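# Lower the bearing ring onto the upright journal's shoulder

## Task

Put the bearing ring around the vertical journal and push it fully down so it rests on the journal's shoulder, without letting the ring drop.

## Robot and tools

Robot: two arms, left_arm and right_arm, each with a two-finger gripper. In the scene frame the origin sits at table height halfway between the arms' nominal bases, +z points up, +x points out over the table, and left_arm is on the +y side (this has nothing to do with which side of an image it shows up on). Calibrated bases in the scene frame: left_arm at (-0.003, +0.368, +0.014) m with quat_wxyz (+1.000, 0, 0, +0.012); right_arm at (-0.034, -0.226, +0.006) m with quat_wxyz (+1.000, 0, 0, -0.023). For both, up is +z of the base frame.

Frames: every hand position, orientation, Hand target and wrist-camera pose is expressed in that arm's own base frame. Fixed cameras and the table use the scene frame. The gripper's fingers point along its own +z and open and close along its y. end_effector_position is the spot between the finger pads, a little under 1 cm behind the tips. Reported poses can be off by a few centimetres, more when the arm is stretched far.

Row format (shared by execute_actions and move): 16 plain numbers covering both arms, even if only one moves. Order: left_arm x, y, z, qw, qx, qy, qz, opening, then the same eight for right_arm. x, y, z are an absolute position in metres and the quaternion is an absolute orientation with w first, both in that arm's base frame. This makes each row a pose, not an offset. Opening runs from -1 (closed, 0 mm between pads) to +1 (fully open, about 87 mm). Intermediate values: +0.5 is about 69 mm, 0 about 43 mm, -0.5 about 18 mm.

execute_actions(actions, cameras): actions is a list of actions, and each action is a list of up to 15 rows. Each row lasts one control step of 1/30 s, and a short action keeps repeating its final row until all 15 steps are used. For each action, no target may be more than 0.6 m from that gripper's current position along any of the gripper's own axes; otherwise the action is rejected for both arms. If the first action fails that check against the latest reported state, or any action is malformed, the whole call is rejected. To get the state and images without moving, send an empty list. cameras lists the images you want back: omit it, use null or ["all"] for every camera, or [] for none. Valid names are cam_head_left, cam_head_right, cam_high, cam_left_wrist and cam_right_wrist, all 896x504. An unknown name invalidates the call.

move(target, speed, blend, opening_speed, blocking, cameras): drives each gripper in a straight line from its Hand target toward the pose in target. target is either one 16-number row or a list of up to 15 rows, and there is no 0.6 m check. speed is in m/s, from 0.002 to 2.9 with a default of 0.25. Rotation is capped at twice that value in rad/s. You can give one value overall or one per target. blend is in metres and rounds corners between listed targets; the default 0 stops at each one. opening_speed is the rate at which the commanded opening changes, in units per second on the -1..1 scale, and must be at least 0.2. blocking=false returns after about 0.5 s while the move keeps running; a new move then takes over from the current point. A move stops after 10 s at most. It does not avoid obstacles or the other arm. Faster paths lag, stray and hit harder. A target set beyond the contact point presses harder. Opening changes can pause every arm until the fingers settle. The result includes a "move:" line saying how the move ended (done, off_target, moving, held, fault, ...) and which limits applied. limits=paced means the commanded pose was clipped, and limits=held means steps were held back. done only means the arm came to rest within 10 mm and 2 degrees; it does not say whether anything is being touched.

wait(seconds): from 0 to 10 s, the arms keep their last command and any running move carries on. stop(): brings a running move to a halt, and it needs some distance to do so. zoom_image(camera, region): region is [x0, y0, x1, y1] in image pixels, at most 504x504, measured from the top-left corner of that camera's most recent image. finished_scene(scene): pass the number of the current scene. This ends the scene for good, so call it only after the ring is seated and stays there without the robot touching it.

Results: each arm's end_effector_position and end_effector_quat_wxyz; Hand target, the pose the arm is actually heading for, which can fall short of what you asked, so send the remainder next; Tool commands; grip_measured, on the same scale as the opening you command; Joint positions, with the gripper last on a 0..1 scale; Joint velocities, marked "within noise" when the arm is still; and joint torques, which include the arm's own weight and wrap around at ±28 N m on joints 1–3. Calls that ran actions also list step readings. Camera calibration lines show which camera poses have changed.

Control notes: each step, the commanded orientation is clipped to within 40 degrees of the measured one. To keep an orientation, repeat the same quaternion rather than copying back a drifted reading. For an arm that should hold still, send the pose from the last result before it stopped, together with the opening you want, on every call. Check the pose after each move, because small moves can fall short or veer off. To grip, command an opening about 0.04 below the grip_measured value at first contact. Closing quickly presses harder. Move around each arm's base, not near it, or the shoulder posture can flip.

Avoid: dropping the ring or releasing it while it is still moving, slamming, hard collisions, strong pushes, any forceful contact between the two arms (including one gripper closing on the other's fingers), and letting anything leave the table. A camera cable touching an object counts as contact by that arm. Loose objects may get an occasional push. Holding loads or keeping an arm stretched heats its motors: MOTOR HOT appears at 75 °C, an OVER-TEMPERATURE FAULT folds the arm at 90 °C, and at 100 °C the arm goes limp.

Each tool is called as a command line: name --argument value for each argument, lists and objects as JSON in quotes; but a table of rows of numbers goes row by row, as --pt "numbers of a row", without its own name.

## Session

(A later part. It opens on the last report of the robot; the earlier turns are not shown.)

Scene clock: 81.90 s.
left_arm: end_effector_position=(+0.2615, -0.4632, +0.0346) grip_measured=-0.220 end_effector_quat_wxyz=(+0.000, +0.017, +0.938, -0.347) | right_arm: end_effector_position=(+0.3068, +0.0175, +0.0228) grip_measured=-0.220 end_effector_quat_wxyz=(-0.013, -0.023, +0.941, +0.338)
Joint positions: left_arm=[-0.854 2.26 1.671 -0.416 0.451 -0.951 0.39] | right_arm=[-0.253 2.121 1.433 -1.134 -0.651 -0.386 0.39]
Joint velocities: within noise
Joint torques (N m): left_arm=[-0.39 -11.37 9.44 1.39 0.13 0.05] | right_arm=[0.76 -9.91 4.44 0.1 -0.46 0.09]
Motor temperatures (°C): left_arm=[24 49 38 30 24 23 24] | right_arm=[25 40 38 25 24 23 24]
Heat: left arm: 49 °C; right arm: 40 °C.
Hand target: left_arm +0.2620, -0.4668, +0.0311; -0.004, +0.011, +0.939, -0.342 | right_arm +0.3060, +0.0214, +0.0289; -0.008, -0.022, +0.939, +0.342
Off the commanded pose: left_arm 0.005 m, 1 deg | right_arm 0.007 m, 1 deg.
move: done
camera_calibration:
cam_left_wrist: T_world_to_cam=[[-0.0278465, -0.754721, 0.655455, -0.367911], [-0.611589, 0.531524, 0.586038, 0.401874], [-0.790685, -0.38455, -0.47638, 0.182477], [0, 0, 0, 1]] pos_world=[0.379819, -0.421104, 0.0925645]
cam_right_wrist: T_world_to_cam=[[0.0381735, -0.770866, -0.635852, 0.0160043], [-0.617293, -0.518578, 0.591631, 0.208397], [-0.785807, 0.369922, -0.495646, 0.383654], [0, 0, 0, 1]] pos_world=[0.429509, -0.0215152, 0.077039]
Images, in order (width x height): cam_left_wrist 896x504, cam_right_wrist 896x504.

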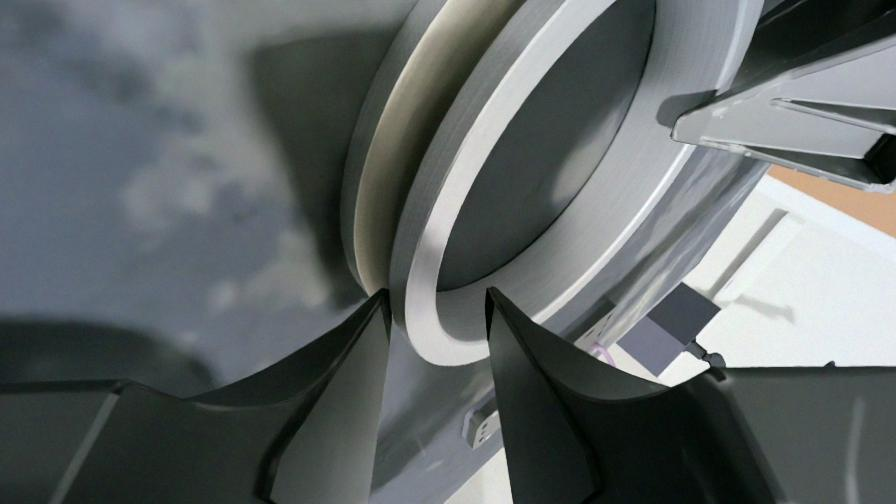

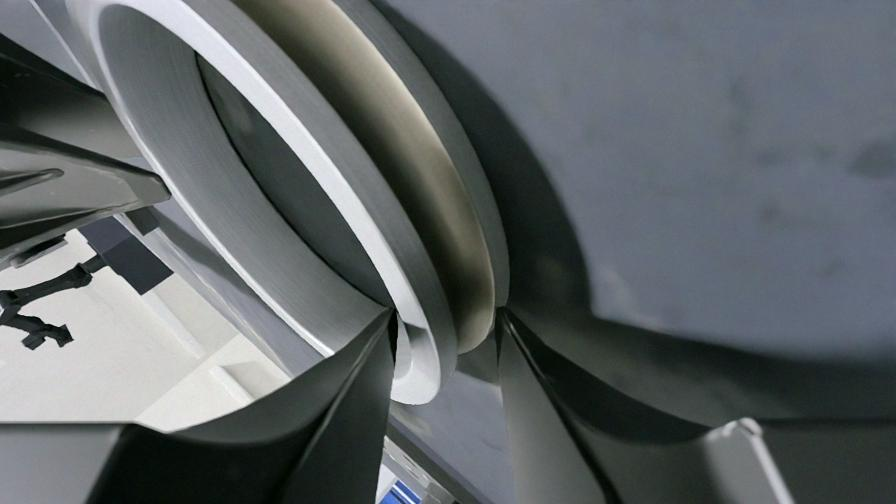

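move --target '[0.262,-0.4655,0.0245,-0.0041,0.0113,0.9396,-0.342,-0.22,0.306,0.0215,0.034,-0.0079,-0.0216,0.9394,0.3419,-0.22]' --speed 0.05 --cameras '["cam_right_wrist","cam_left_wrist"]'

zoom_image --camera "cam_left_wrist" --region '[250, 100, 650, 420]'

zoom_image --camera "cam_right_wrist" --region '[250, 100, 650, 420]'

Scene clock: 86.93 s.
left_arm: end_effector_position=(+0.2615, -0.4632, +0.0347) grip_measured=-0.220 end_effector_quat_wxyz=(+0.000, +0.017, +0.938, -0.347) | right_arm: end_effector_position=(+0.3058, +0.0179, +0.0234) grip_measured=-0.220 end_effector_quat_wxyz=(-0.015, -0.022, +0.940, +0.339)
Joint positions: left_arm=[-0.854 2.26 1.671 -0.415 0.451 -0.952 0.39] | right_arm=[-0.253 2.121 1.433 -1.139 -0.651 -0.386 0.39]
Joint velocities: within noise
Joint torques (N m): left_arm=[-0.21 -10.91 7.73 1.64 0.15 0.1] | right_arm=[0.81 -10.52 5.15 -0.05 -0.47 0.06]
Motor temperatures (°C): left_arm=[24 49 38 30 24 23 24] | right_arm=[25 41 37 25 24 23 24]
Heat: left arm: 49 °C; right arm: 41 °C.
Hand target: left_arm +0.2620, -0.4652, +0.0247; -0.004, +0.011, +0.940, -0.342 | right_arm +0.3059, +0.0215, +0.0337; -0.008, -0.022, +0.939, +0.342
Off the commanded pose: left_arm 0.010 m, 1 deg | right_arm 0.011 m, 1 deg.
move: off_target (right_arm)
camera_calibration:
cam_left_wrist: T_world_to_cam=[[-0.0276403, -0.754513, 0.655702, -0.367989], [-0.611805, 0.531515, 0.585821, 0.401975], [-0.790525, -0.38497, -0.476306, 0.18236], [0, 0, 0, 1]] pos_world=[0.379919, -0.421105, 0.0926647]
cam_right_wrist: T_world_to_cam=[[0.0347766, -0.769886, -0.637233, 0.0175697], [-0.614512, -0.51931, 0.593879, 0.20675], [-0.78814, 0.370934, -0.491164, 0.383649], [0, 0, 0, 1]] pos_world=[0.428808, -0.0214146, 0.0768463]
Images, in order (width x height): cam_left_wrist 896x504, cam_right_wrist 896x504.

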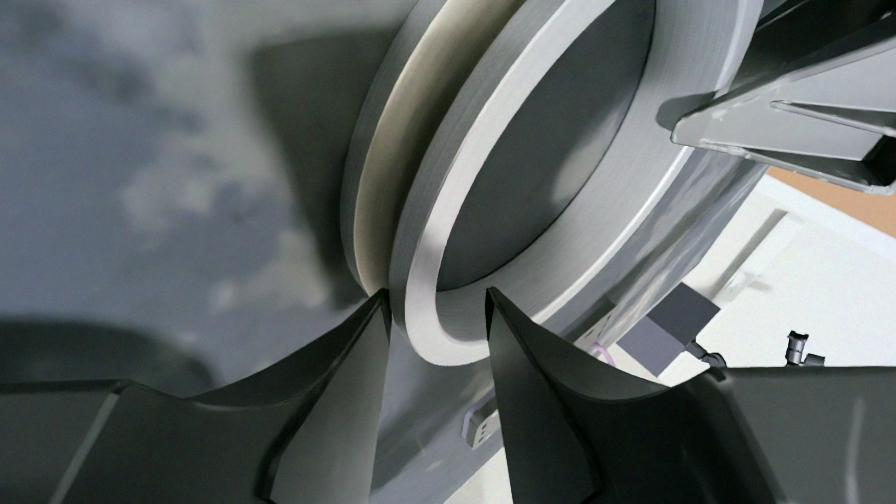

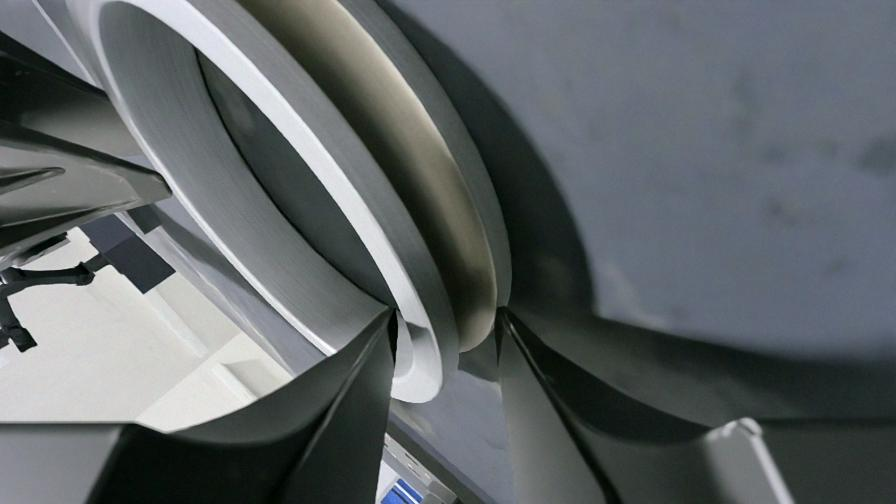

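Scaled by 1.260 from the camera's 896x504 image, which has a finer 1280x720 frame.

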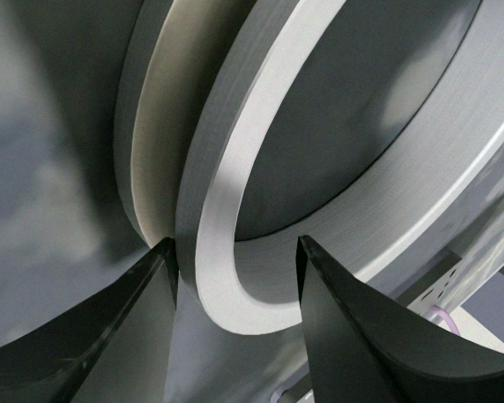

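Scaled by 1.260 from the camera's 896x504 image, which has a finer 1280x720 frame.

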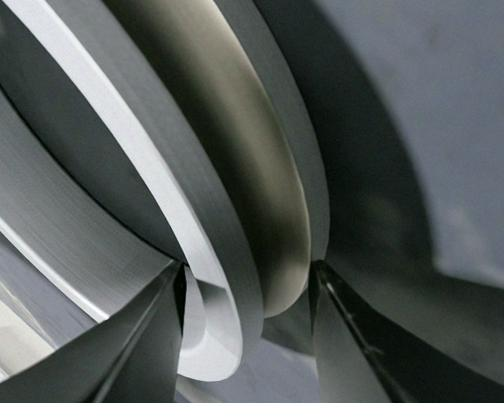

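move --target '[0.262,-0.462,0.017,-0.0041,0.0113,0.9396,-0.342,-0.22,0.306,0.0235,0.037,-0.0079,-0.0216,0.9394,0.3419,-0.22]' --speed 0.05 --cameras '["cam_right_wrist","cam_left_wrist"]'

zoom_image --camera "cam_left_wrist" --region '[250, 100, 650, 420]'

zoom_image --camera "cam_right_wrist" --region '[250, 100, 650, 420]'

Scene clock: 92.83 s.
left_arm: end_effector_position=(+0.2616, -0.4633, +0.0286) grip_measured=-0.220 end_effector_quat_wxyz=(+0.000, +0.017, +0.938, -0.347) | right_arm: end_effector_position=(+0.3055, +0.0198, +0.0268) grip_measured=-0.220 end_effector_quat_wxyz=(-0.015, -0.022, +0.940, +0.339)
Joint positions: left_arm=[-0.854 2.268 1.658 -0.393 0.451 -0.952 0.39] | right_arm=[-0.248 2.111 1.433 -1.145 -0.652 -0.38 0.39]
Joint velocities: within noise
Joint torques (N m): left_arm=[0.24 -11.45 6.24 1.71 0.18 0.15] | right_arm=[0.79 -10.3 5.33 -0.01 -0.46 0.08]
Motor temperatures (°C): left_arm=[24 48 37 31 24 23 24] | right_arm=[25 41 37 25 24 22 24]
Heat: left arm: 48 °C; right arm: 41 °C.
Hand target: left_arm +0.2619, -0.4617, +0.0170; -0.004, +0.011, +0.940, -0.342 | right_arm +0.3059, +0.0234, +0.0368; -0.008, -0.022, +0.939, +0.342
Off the commanded pose: left_arm 0.012 m, 1 deg | right_arm 0.011 m, 1 deg.
move: off_target (left_arm, right_arm)
camera_calibration:
cam_left_wrist: T_world_to_cam=[[-0.0284185, -0.753589, 0.656732, -0.363393], [-0.612538, 0.53232, 0.584322, 0.406298], [-0.78993, -0.385668, -0.476729, 0.178971], [0, 0, 0, 1]] pos_world=[0.37992, -0.421106, 0.0865634]
cam_right_wrist: T_world_to_cam=[[0.0349742, -0.770061, -0.637011, 0.0213111], [-0.614895, -0.519054, 0.593706, 0.205588], [-0.787833, 0.370931, -0.49166, 0.384268], [0, 0, 0, 1]] pos_world=[0.428408, -0.0194145, 0.0804454]
Images, in order (width x height): cam_left_wrist 896x504, cam_right_wrist 896x504.

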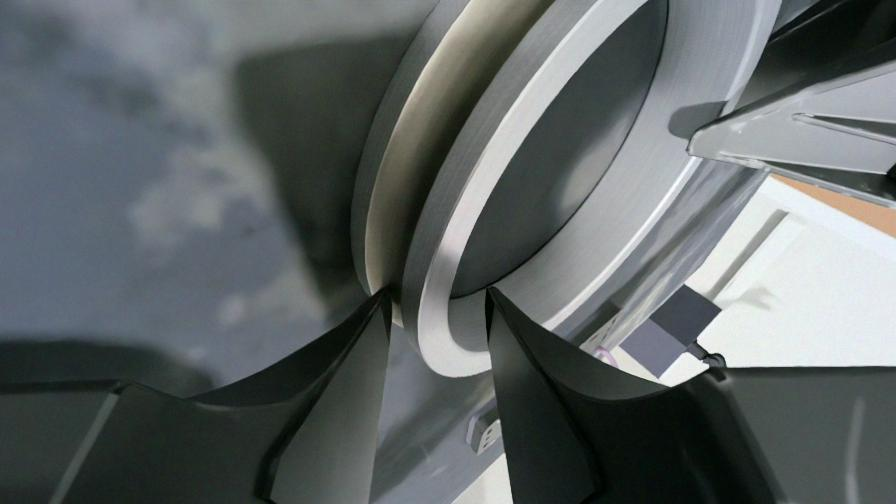

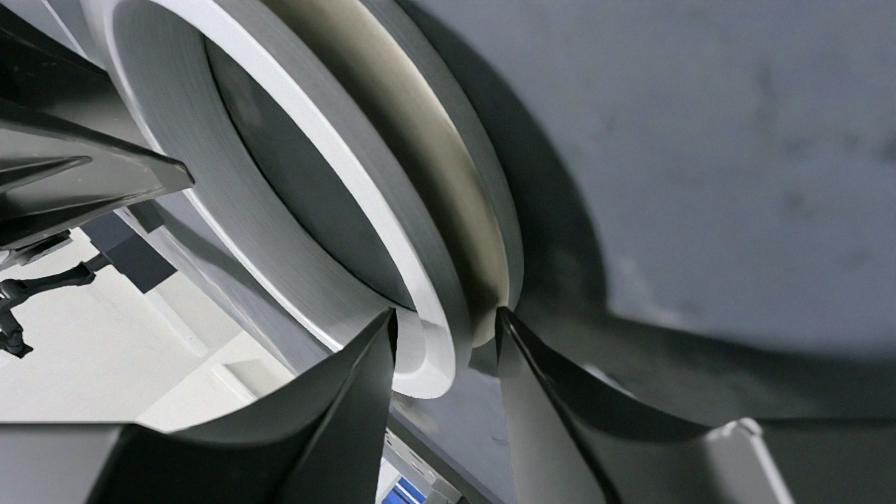

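Scaled by 1.260 from the camera's 896x504 image, which has a finer 1280x720 frame.

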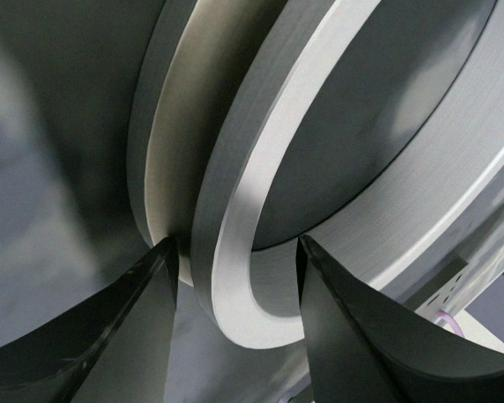

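Scaled by 1.260 from the camera's 896x504 image, which has a finer 1280x720 frame.

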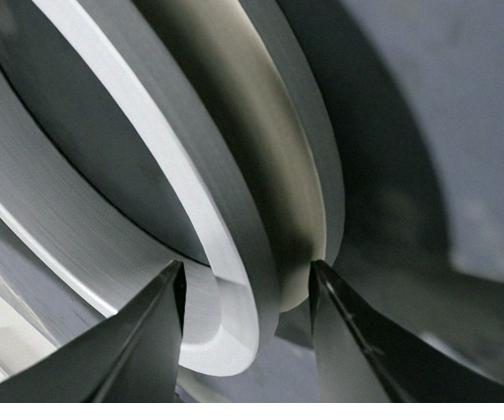

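move --target '[0.262,-0.462,0.020,-0.0041,0.0113,0.9396,-0.342,-0.75,0.306,0.0225,0.034,-0.0079,-0.0216,0.9394,0.3419,-0.75]' --speed 0.05 --opening_speed 0.5 --cameras '["cam_right_wrist","cam_left_wrist","cam_high"]'

zoom_image --camera "cam_high" --region '[300, 190, 640, 350]'

Scene clock: 97.27 s.
left_arm: end_effector_position=(+0.2618, -0.4599, +0.0264) grip_measured=-0.581 end_effector_quat_wxyz=(-0.001, +0.013, +0.940, -0.340) | right_arm: end_effector_position=(+0.3054, +0.0184, +0.0268) grip_measured=-0.571 end_effector_quat_wxyz=(-0.015, -0.023, +0.942, +0.334)
Joint positions: left_arm=[-0.851 2.268 1.658 -0.409 0.444 -0.952 0.21] | right_arm=[-0.248 2.108 1.433 -1.144 -0.643 -0.379 0.214]
Joint velocities: within noise
Joint torques (N m): left_arm=[-0.02 -11.78 6.76 1.76 0.25 0.15] | right_arm=[0.57 -9.58 5.11 0.06 -0.53 0.04]
Motor temperatures (°C): left_arm=[24 49 37 31 24 23 24] | right_arm=[25 43 37 25 24 22 24]
Heat: left arm: 49 °C; right arm: 43 °C.
Hand target: left_arm +0.2618, -0.4619, +0.0200; -0.004, +0.011, +0.940, -0.342 | right_arm +0.3060, +0.0224, +0.0338; -0.008, -0.022, +0.939, +0.342
Off the commanded pose: left_arm 0.007 m, 0 deg | right_arm 0.008 m, 1 deg.
move: done
camera_calibration:
cam_left_wrist: T_world_to_cam=[[-0.0196371, -0.764058, 0.644848, -0.366242], [-0.612173, 0.519125, 0.596451, 0.399332], [-0.79048, -0.383046, -0.47793, 0.180719], [0, 0, 0, 1]] pos_world=[0.380123, -0.41791, 0.0843596]
cam_right_wrist: T_world_to_cam=[[0.0373421, -0.77603, -0.62959, 0.0193629], [-0.614591, -0.51462, 0.597866, 0.204604], [-0.787961, 0.364615, -0.496158, 0.384894], [0, 0, 0, 1]] pos_world=[0.428306, -0.0200182, 0.0808328]
Images, in order (width x height): cam_high 896x504, cam_left_wrist 896x504, cam_right_wrist 896x504.

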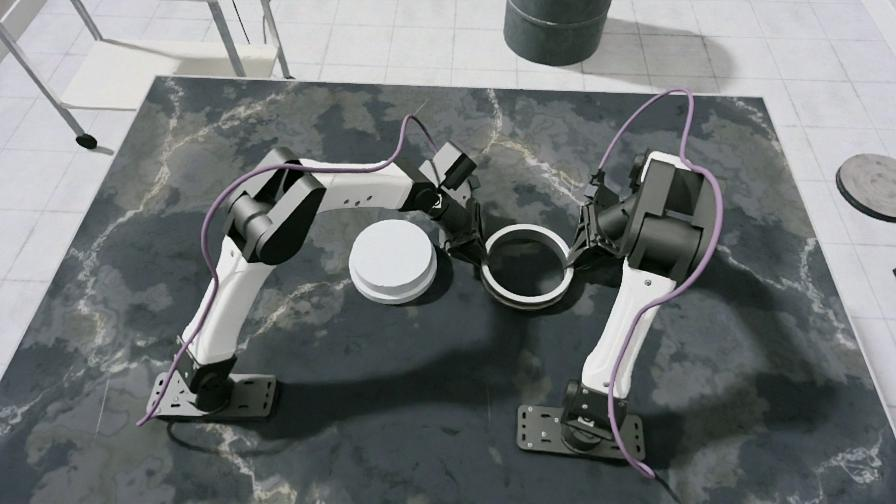

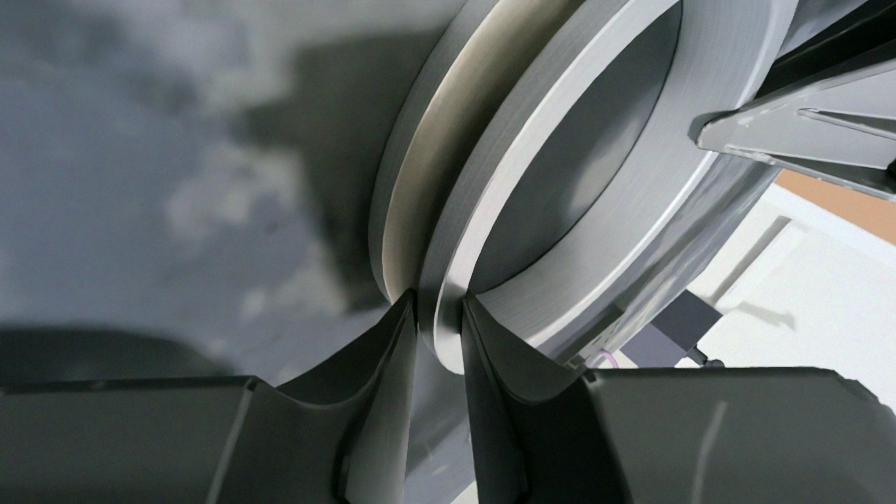

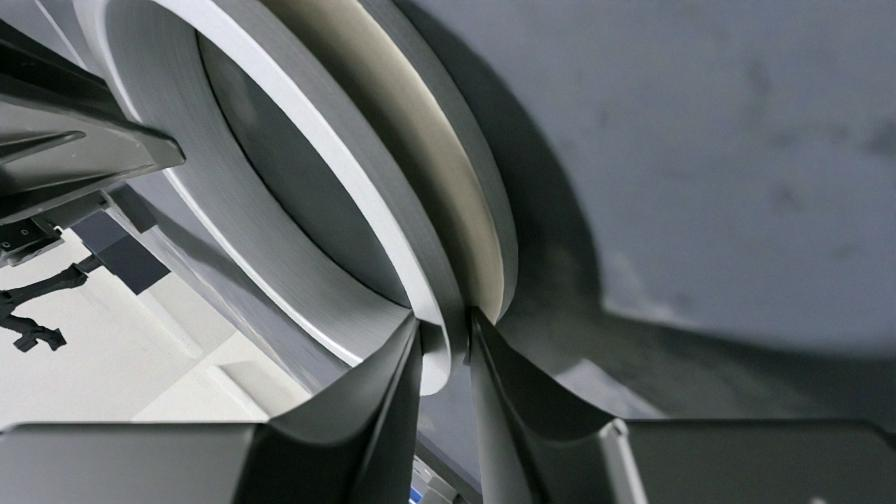

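Scaled by 1.482 from the camera's 896x504 image, which has a finer 1280x720 frame.

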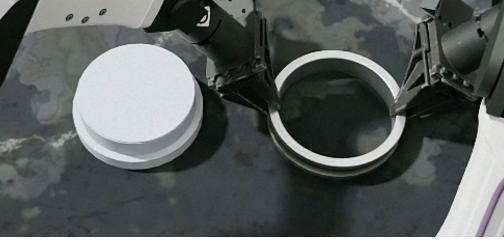

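move --target '[0.262,-0.473,0.158,-0.0041,0.0113,0.9360,-0.352,-0.75,0.300,0.030,0.128,-0.0079,-0.0216,0.9394,0.3419,-0.75]' --speed 0.06 --cameras '["cam_high"]'

Scene clock: 109.77 s.
left_arm: end_effector_position=(+0.2586, -0.4524, +0.0985) grip_measured=-0.618 end_effector_quat_wxyz=(-0.026, -0.003, +0.959, -0.283) | right_arm: end_effector_position=(+0.3019, +0.0204, +0.0952) grip_measured=-0.610 end_effector_quat_wxyz=(-0.018, -0.029, +0.945, +0.324)
Joint positions: left_arm=[-0.859 2.268 2.009 -0.886 0.402 -0.952 0.191] | right_arm=[-0.235 2.011 1.581 -1.381 -0.623 -0.374 0.195]
Joint velocities: within noise
Joint torques (N m): left_arm=[-0.27 -19.58 12.67 1.61 0.74 -0.01] | right_arm=[0.77 -11.56 9.46 -0.65 -0.75 0.19]
Motor temperatures (°C): left_arm=[24 52 38 31 24 23 24] | right_arm=[25 46 37 25 24 22 24]
Heat: left arm: 52 °C; right arm: 46 °C.
Hand target: left_arm +0.2594, -0.4688, +0.1578; -0.004, +0.013, +0.936, -0.351 | right_arm +0.2994, +0.0299, +0.1261; -0.007, -0.022, +0.940, +0.342
Off the commanded pose: left_arm 0.063 m, 9 deg | right_arm 0.034 m, 3 deg.
move: off_target (left_arm, right_arm)
Images, in order (width x height): cam_high 896x504.

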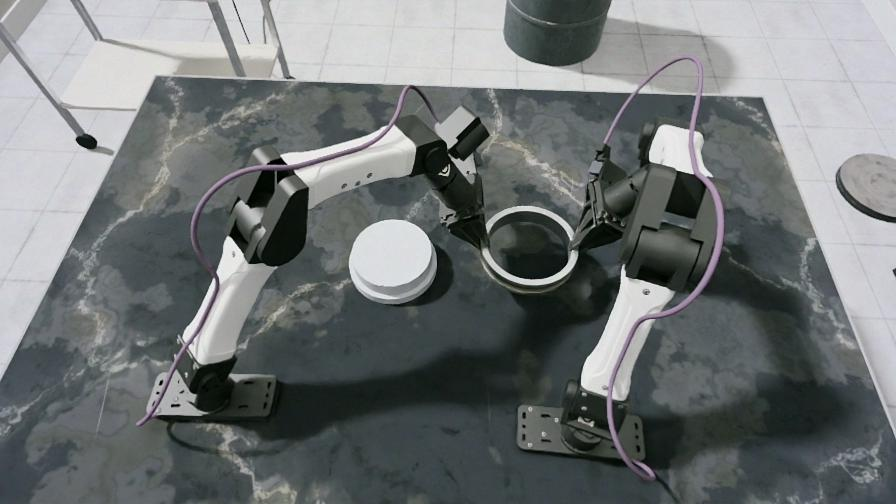

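move --target '[0.260,-0.328,0.156,-0.0041,0.0113,0.9360,-0.352,-0.75,0.288,0.175,0.130,-0.0079,-0.0216,0.9394,0.3419,-0.75]' --speed 0.06 --cameras '["cam_high"]'

Scene clock: 115.43 s.
left_arm: end_effector_position=(+0.2612, -0.3107, +0.1071) grip_measured=-0.621 end_effector_quat_wxyz=(-0.025, -0.009, +0.960, -0.277) | right_arm: end_effector_position=(+0.2930, +0.1621, +0.1062) grip_measured=-0.614 end_effector_quat_wxyz=(-0.019, -0.025, +0.951, +0.307)
Joint positions: left_arm=[-0.61 1.908 1.512 -0.867 0.48 -0.704 0.189] | right_arm=[0.179 1.863 1.445 -1.087 -0.622 0.147 0.193]
Joint velocities: within noise
Joint torques (N m): left_arm=[0.06 -17.76 8.57 1.49 1.25 0.13] | right_arm=[1.1 -11.17 6.09 0.66 -0.95 0.29]
Motor temperatures (°C): left_arm=[24 57 38 32 25 23 24] | right_arm=[25 48 38 25 25 23 25]
Heat: left arm: 57 °C; right arm: 48 °C.
Hand target: left_arm +0.2582, -0.3253, +0.1550; -0.005, +0.015, +0.937, -0.349 | right_arm +0.2878, +0.1742, +0.1293; -0.010, -0.023, +0.940, +0.341
Off the commanded pose: left_arm 0.052 m, 10 deg | right_arm 0.028 m, 4 deg.
move: off_target (left_arm, right_arm)
Images, in order (width x height): cam_high 896x504.

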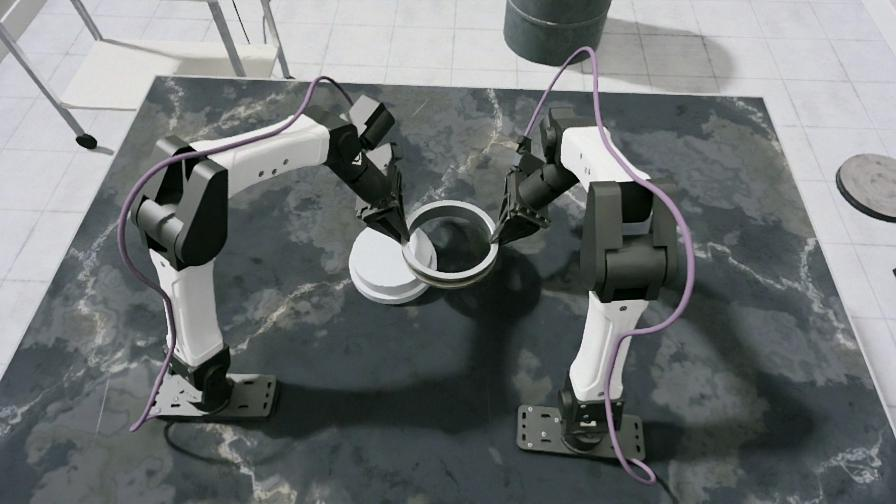

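move --target '[0.266,-0.232,0.136,-0.0041,0.0113,0.9360,-0.352,-0.75,0.288,0.270,0.120,-0.0079,-0.0216,0.9394,0.3419,-0.75]' --speed 0.05 --cameras '["cam_high","cam_head_left"]'

zoom_image --camera "cam_high" --region '[300, 180, 540, 340]'

Scene clock: 123.50 s.
left_arm: end_effector_position=(+0.2677, -0.2182, +0.0978) grip_measured=-0.621 end_effector_quat_wxyz=(-0.024, +0.001, +0.956, -0.293) | right_arm: end_effector_position=(+0.2846, +0.2532, +0.1023) grip_measured=-0.614 end_effector_quat_wxyz=(-0.012, -0.019, +0.953, +0.303)
Joint positions: left_arm=[-0.363 1.8 1.332 -0.917 0.571 -0.416 0.189] | right_arm=[0.433 1.878 1.445 -0.884 -0.568 0.469 0.193]
Joint velocities: within noise
Joint torques (N m): left_arm=[0.27 -15.42 8.02 0.88 1.31 0.07] | right_arm=[1.14 -7.98 9.07 1.26 -0.9 0.25]
Motor temperatures (°C): left_arm=[24 59 39 31 25 23 25] | right_arm=[25 47 38 25 25 23 25]
Heat: left arm: 59 °C; right arm: 47 °C.
Hand target: left_arm +0.2651, -0.2306, +0.1347; -0.005, +0.014, +0.937, -0.350 | right_arm +0.2872, +0.2688, +0.1204; -0.009, -0.023, +0.940, +0.341
Off the commanded pose: left_arm 0.041 m, 8 deg | right_arm 0.025 m, 5 deg.
move: off_target (left_arm, right_arm)
Images, in order (width x height): cam_head_left 896x504, cam_high 896x504.

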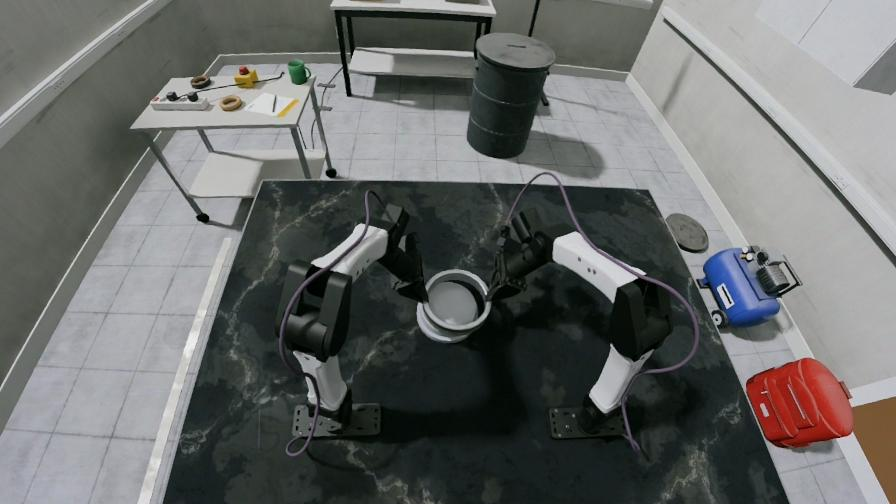

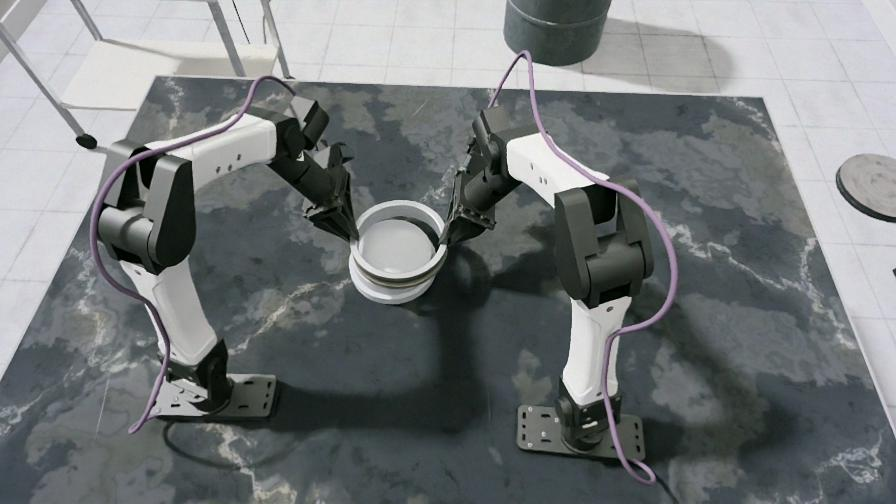

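Scaled by 2.100 from the camera's 896x504 image, which has a finer 1280x720 frame.

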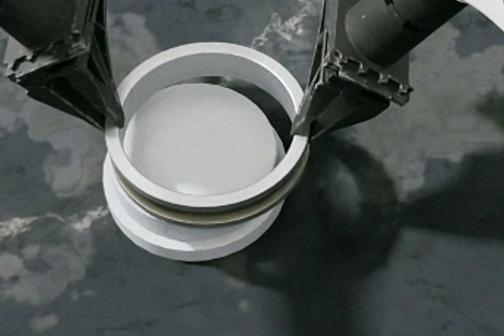

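zoom_image --camera "cam_head_left" --region '[370, 240, 540, 360]'

Scaled by 2.965 from the camera's 896x504 image, which has a finer 1280x720 frame.

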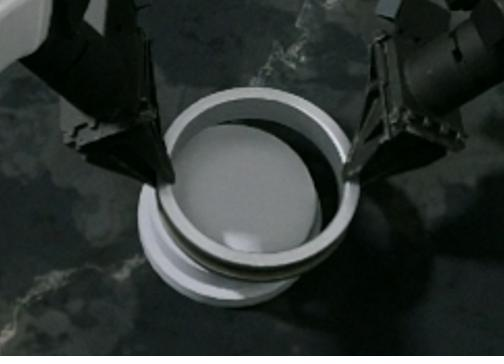

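move --pt "0.273 -0.215 0.134 -0.0041 0.0113 0.9360 -0.352 -0.75 0.294 0.287 0.118 -0.0079 -0.0216 0.9394 0.3419 -0.75" --pt "0.273 -0.215 0.120 -0.0041 0.0113 0.9360 -0.352 -0.75 0.294 0.287 0.104 -0.0079 -0.0216 0.9394 0.3419 -0.75" --speed 0.03 --cameras '["cam_high","cam_head_left"]'

zoom_image --camera "cam_high" --region '[330, 190, 460, 312]'

zoom_image --camera "cam_head_left" --region '[400, 260, 500, 350]'

Scene clock: 133.90 s.
left_arm: end_effector_position=(+0.2738, -0.2020, +0.0927) grip_measured=-0.621 end_effector_quat_wxyz=(-0.016, +0.003, +0.953, -0.302) | right_arm: end_effector_position=(+0.2889, +0.2696, +0.0872) grip_measured=-0.616 end_effector_quat_wxyz=(-0.016, -0.016, +0.953, +0.302)
Joint positions: left_arm=[-0.307 1.8 1.308 -0.907 0.592 -0.352 0.189] | right_arm=[0.467 1.932 1.454 -0.826 -0.56 0.512 0.192]
Joint velocities: within noise
Joint torques (N m): left_arm=[0.16 -13.01 7.61 0.89 1.25 0.11] | right_arm=[1.05 -8.32 8.76 1.4 -0.87 0.22]
Motor temperatures (°C): left_arm=[24 62 39 30 26 23 25] | right_arm=[25 47 40 26 25 23 25]
Heat: left arm: 62 °C; right arm: 47 °C.
Hand target: left_arm +0.2724, -0.2139, +0.1195; -0.005, +0.013, +0.937, -0.350 | right_arm +0.2931, +0.2858, +0.1046; -0.009, -0.023, +0.940, +0.341
Off the commanded pose: left_arm 0.030 m, 6 deg | right_arm 0.025 m, 5 deg.
move: off_target (left_arm, right_arm)
Images, in order (width x height): cam_head_left 896x504, cam_high 896x504.

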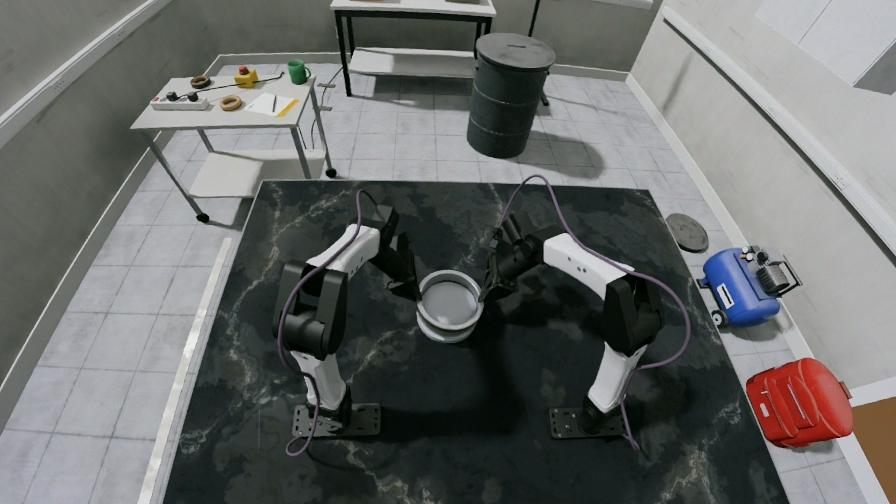

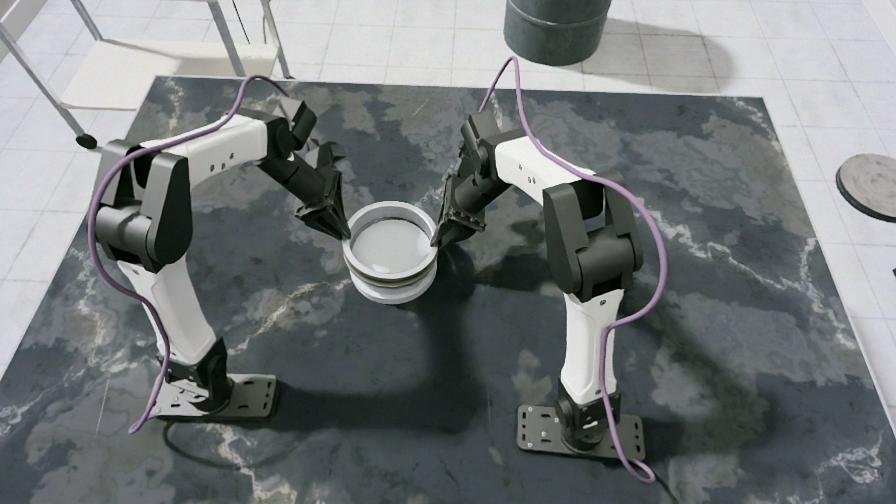

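Scaled by 3.877 from the camera's 896x504 image, which has a finer 1280x720 frame.

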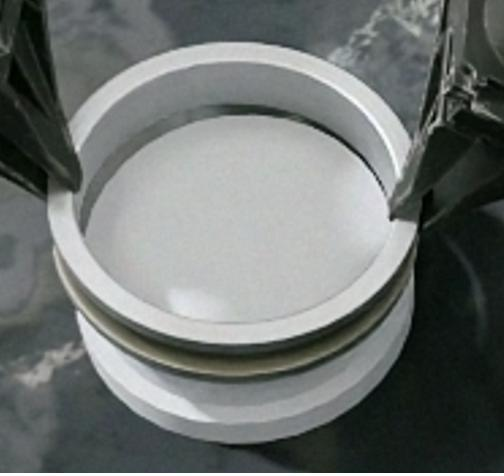

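Scaled by 5.040 from the camera's 896x504 image, which has a finer 1280x720 frame.

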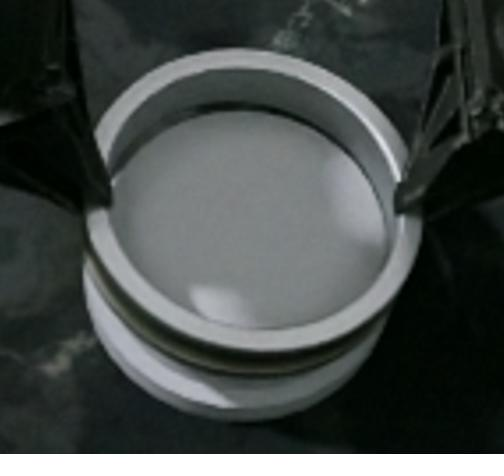

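move --target '[0.275,-0.215,0.093,-0.0041,0.0113,0.9360,-0.352,-0.75,0.297,0.2865,0.100,-0.0079,-0.0216,0.9394,0.3419,-0.75]' --speed 0.025 --cameras '["cam_high","cam_head_left"]'

zoom_image --camera "cam_high" --region '[330, 190, 460, 312]'

zoom_image --camera "cam_head_left" --region '[400, 260, 500, 350]'

Scene clock: 140.87 s.
left_arm: end_effector_position=(+0.2739, -0.2017, +0.0776) grip_measured=-0.621 end_effector_quat_wxyz=(-0.008, +0.005, +0.951, -0.308) | right_arm: end_effector_position=(+0.2897, +0.2692, +0.0818) grip_measured=-0.616 end_effector_quat_wxyz=(-0.019, -0.014, +0.954, +0.298)
Joint positions: left_arm=[-0.303 1.8 1.243 -0.821 0.6 -0.351 0.189] | right_arm=[0.467 1.946 1.454 -0.822 -0.555 0.512 0.192]
Joint velocities: within noise
Joint torques (N m): left_arm=[-0.09 -10 7.13 1.1 1.13 0.11] | right_arm=[0.61 -8.46 8.88 1.43 -0.92 0.15]
Motor temperatures (°C): left_arm=[24 62 39 30 26 23 25] | right_arm=[25 46 40 26 25 23 25]
Heat: left arm: 62 °C; right arm: 46 °C.
Hand target: left_arm +0.2746, -0.2141, +0.0932; -0.005, +0.012, +0.936, -0.351 | right_arm +0.2959, +0.2851, +0.1007; -0.009, -0.023, +0.940, +0.341
Off the commanded pose: left_arm 0.020 m, 5 deg | right_arm 0.026 m, 6 deg.
move: off_target (left_arm, right_arm)
Images, in order (width x height): cam_head_left 896x504, cam_high 896x504.

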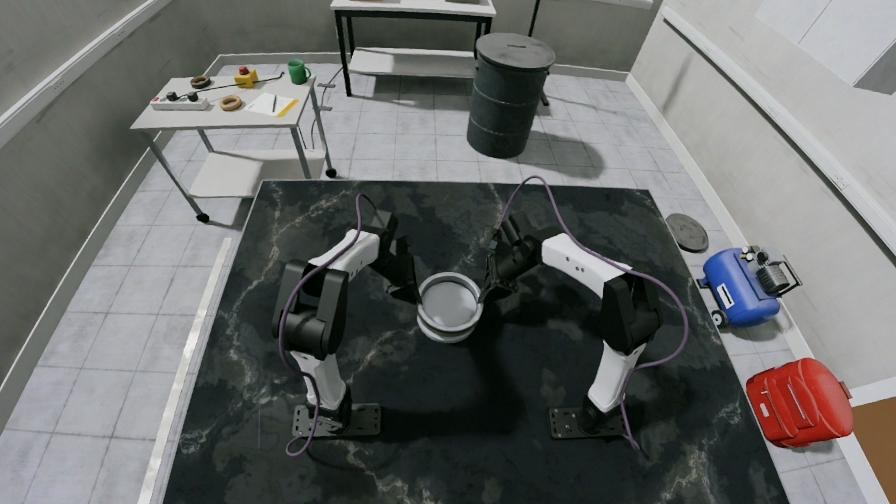

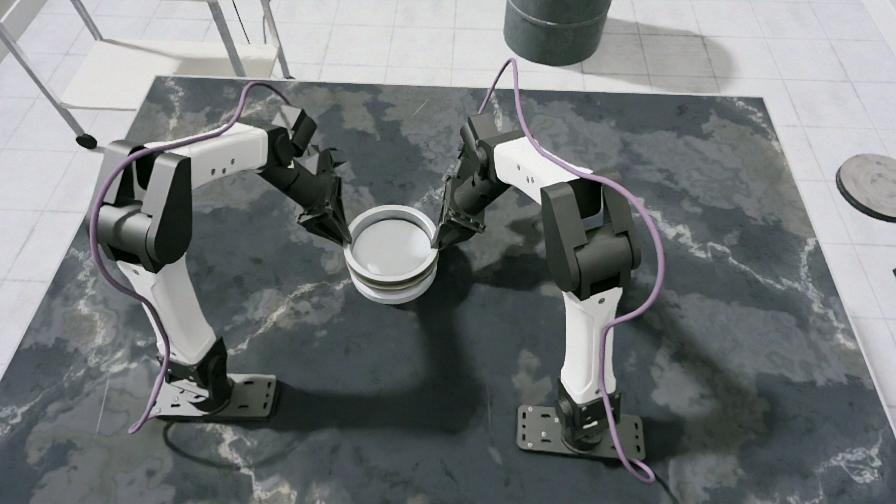

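Scaled by 3.877 from the camera's 896x504 image, which has a finer 1280x720 frame.

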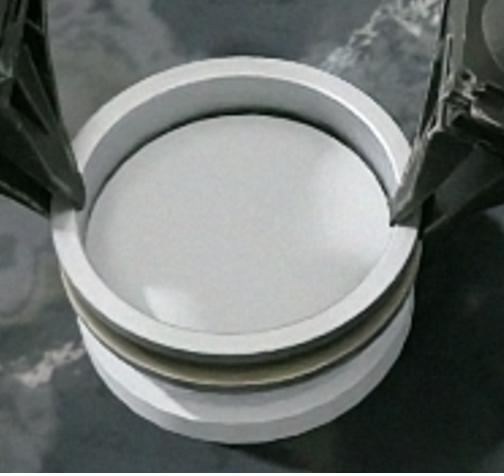

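Scaled by 5.040 from the camera's 896x504 image, which has a finer 1280x720 frame.

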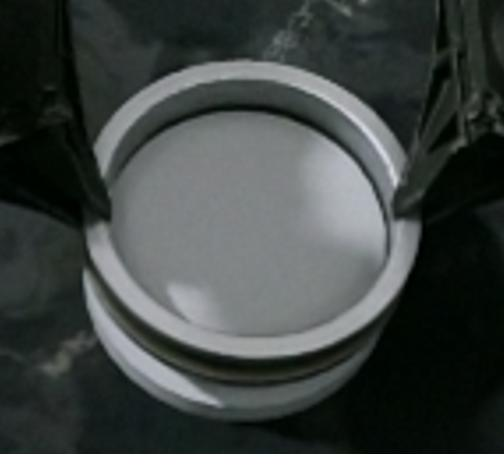

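move --target '[0.274,-0.213,0.077,-0.0041,0.0113,0.9360,-0.352,-0.75,0.296,0.283,0.084,-0.0079,-0.0216,0.9394,0.3419,-0.75]' --speed 0.02 --cameras '["cam_high","cam_right_wrist","cam_left_wrist"]'

zoom_image --camera "cam_high" --region '[330, 190, 460, 312]'

Scene clock: 145.33 s.
left_arm: end_effector_position=(+0.2714, -0.2000, +0.0640) grip_measured=-0.621 end_effector_quat_wxyz=(-0.006, +0.004, +0.951, -0.309) | right_arm: end_effector_position=(+0.2903, +0.2694, +0.0726) grip_measured=-0.616 end_effector_quat_wxyz=(-0.016, -0.015, +0.954, +0.299)
Joint positions: left_arm=[-0.299 1.805 1.191 -0.763 0.601 -0.351 0.189] | right_arm=[0.467 1.953 1.427 -0.782 -0.555 0.511 0.192]
Joint velocities: within noise
Joint torques (N m): left_arm=[0.09 -9.09 7.28 1.13 1.17 0.17] | right_arm=[0.01 -8.35 6.83 1.59 -0.93 0.09]
Motor temperatures (°C): left_arm=[24 61 39 30 26 23 25] | right_arm=[25 46 40 26 25 23 25]
Heat: left arm: 61 °C; right arm: 46 °C.
Hand target: left_arm +0.2737, -0.2120, +0.0773; -0.004, +0.012, +0.936, -0.350 | right_arm +0.2954, +0.2820, +0.0846; -0.009, -0.023, +0.940, +0.340
Off the commanded pose: left_arm 0.019 m, 5 deg | right_arm 0.019 m, 5 deg.
move: off_target (left_arm, right_arm)
camera_calibration:
cam_left_wrist: T_world_to_cam=[[-0.000354675, -0.805366, 0.592778, -0.201876], [-0.609917, 0.46993, 0.638096, 0.234777], [-0.792465, -0.361319, -0.491373, 0.311692], [0, 0, 0, 1]] pos_world=[0.390128, -0.160292, 0.123015]
cam_right_wrist: T_world_to_cam=[[0.0236856, -0.821809, -0.569271, 0.255466], [-0.616955, -0.460079, 0.638508, 0.280134], [-0.786642, 0.336091, -0.517917, 0.313155], [0, 0, 0, 1]] pos_world=[0.41312, 0.23358, 0.12875]
Images, in order (width x height): cam_high 896x504, cam_left_wrist 896x504, cam_right_wrist 896x504.

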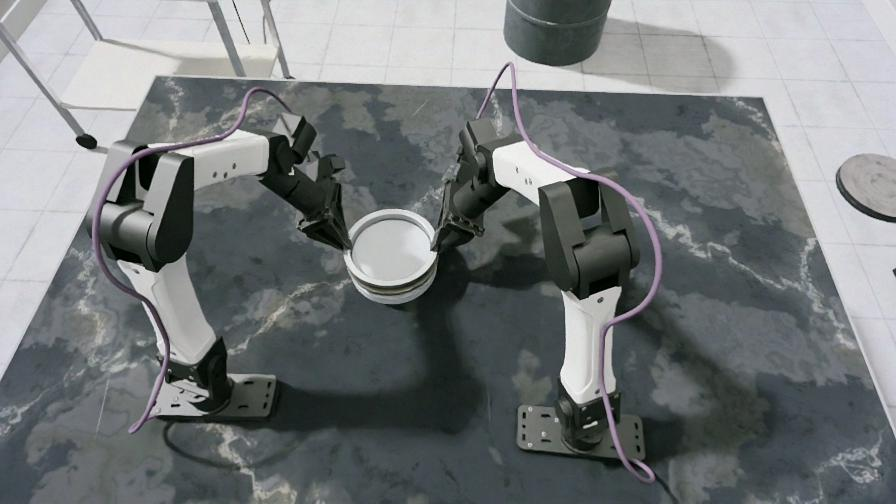

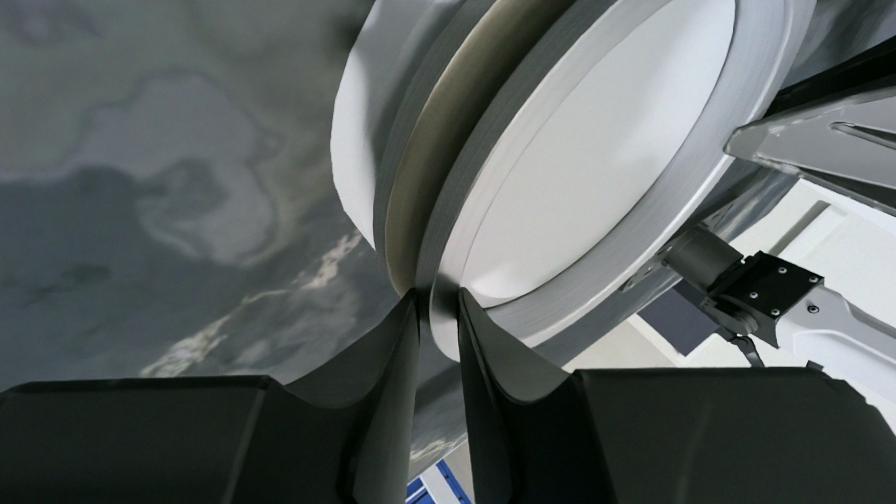

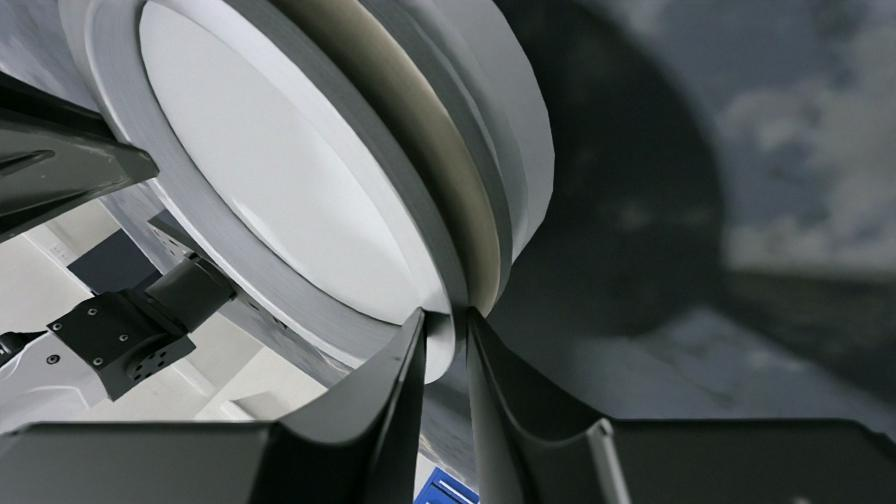

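Scaled by 3.877 from the camera's 896x504 image, which has a finer 1280x720 frame.

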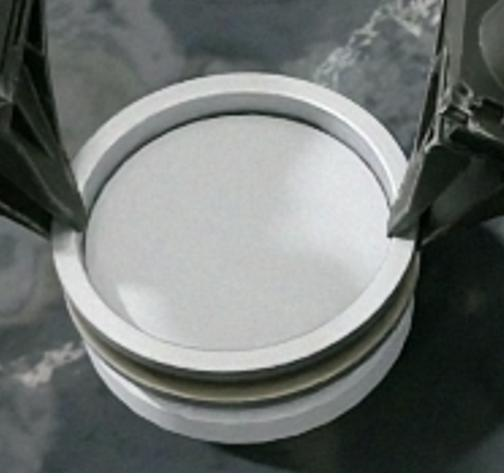

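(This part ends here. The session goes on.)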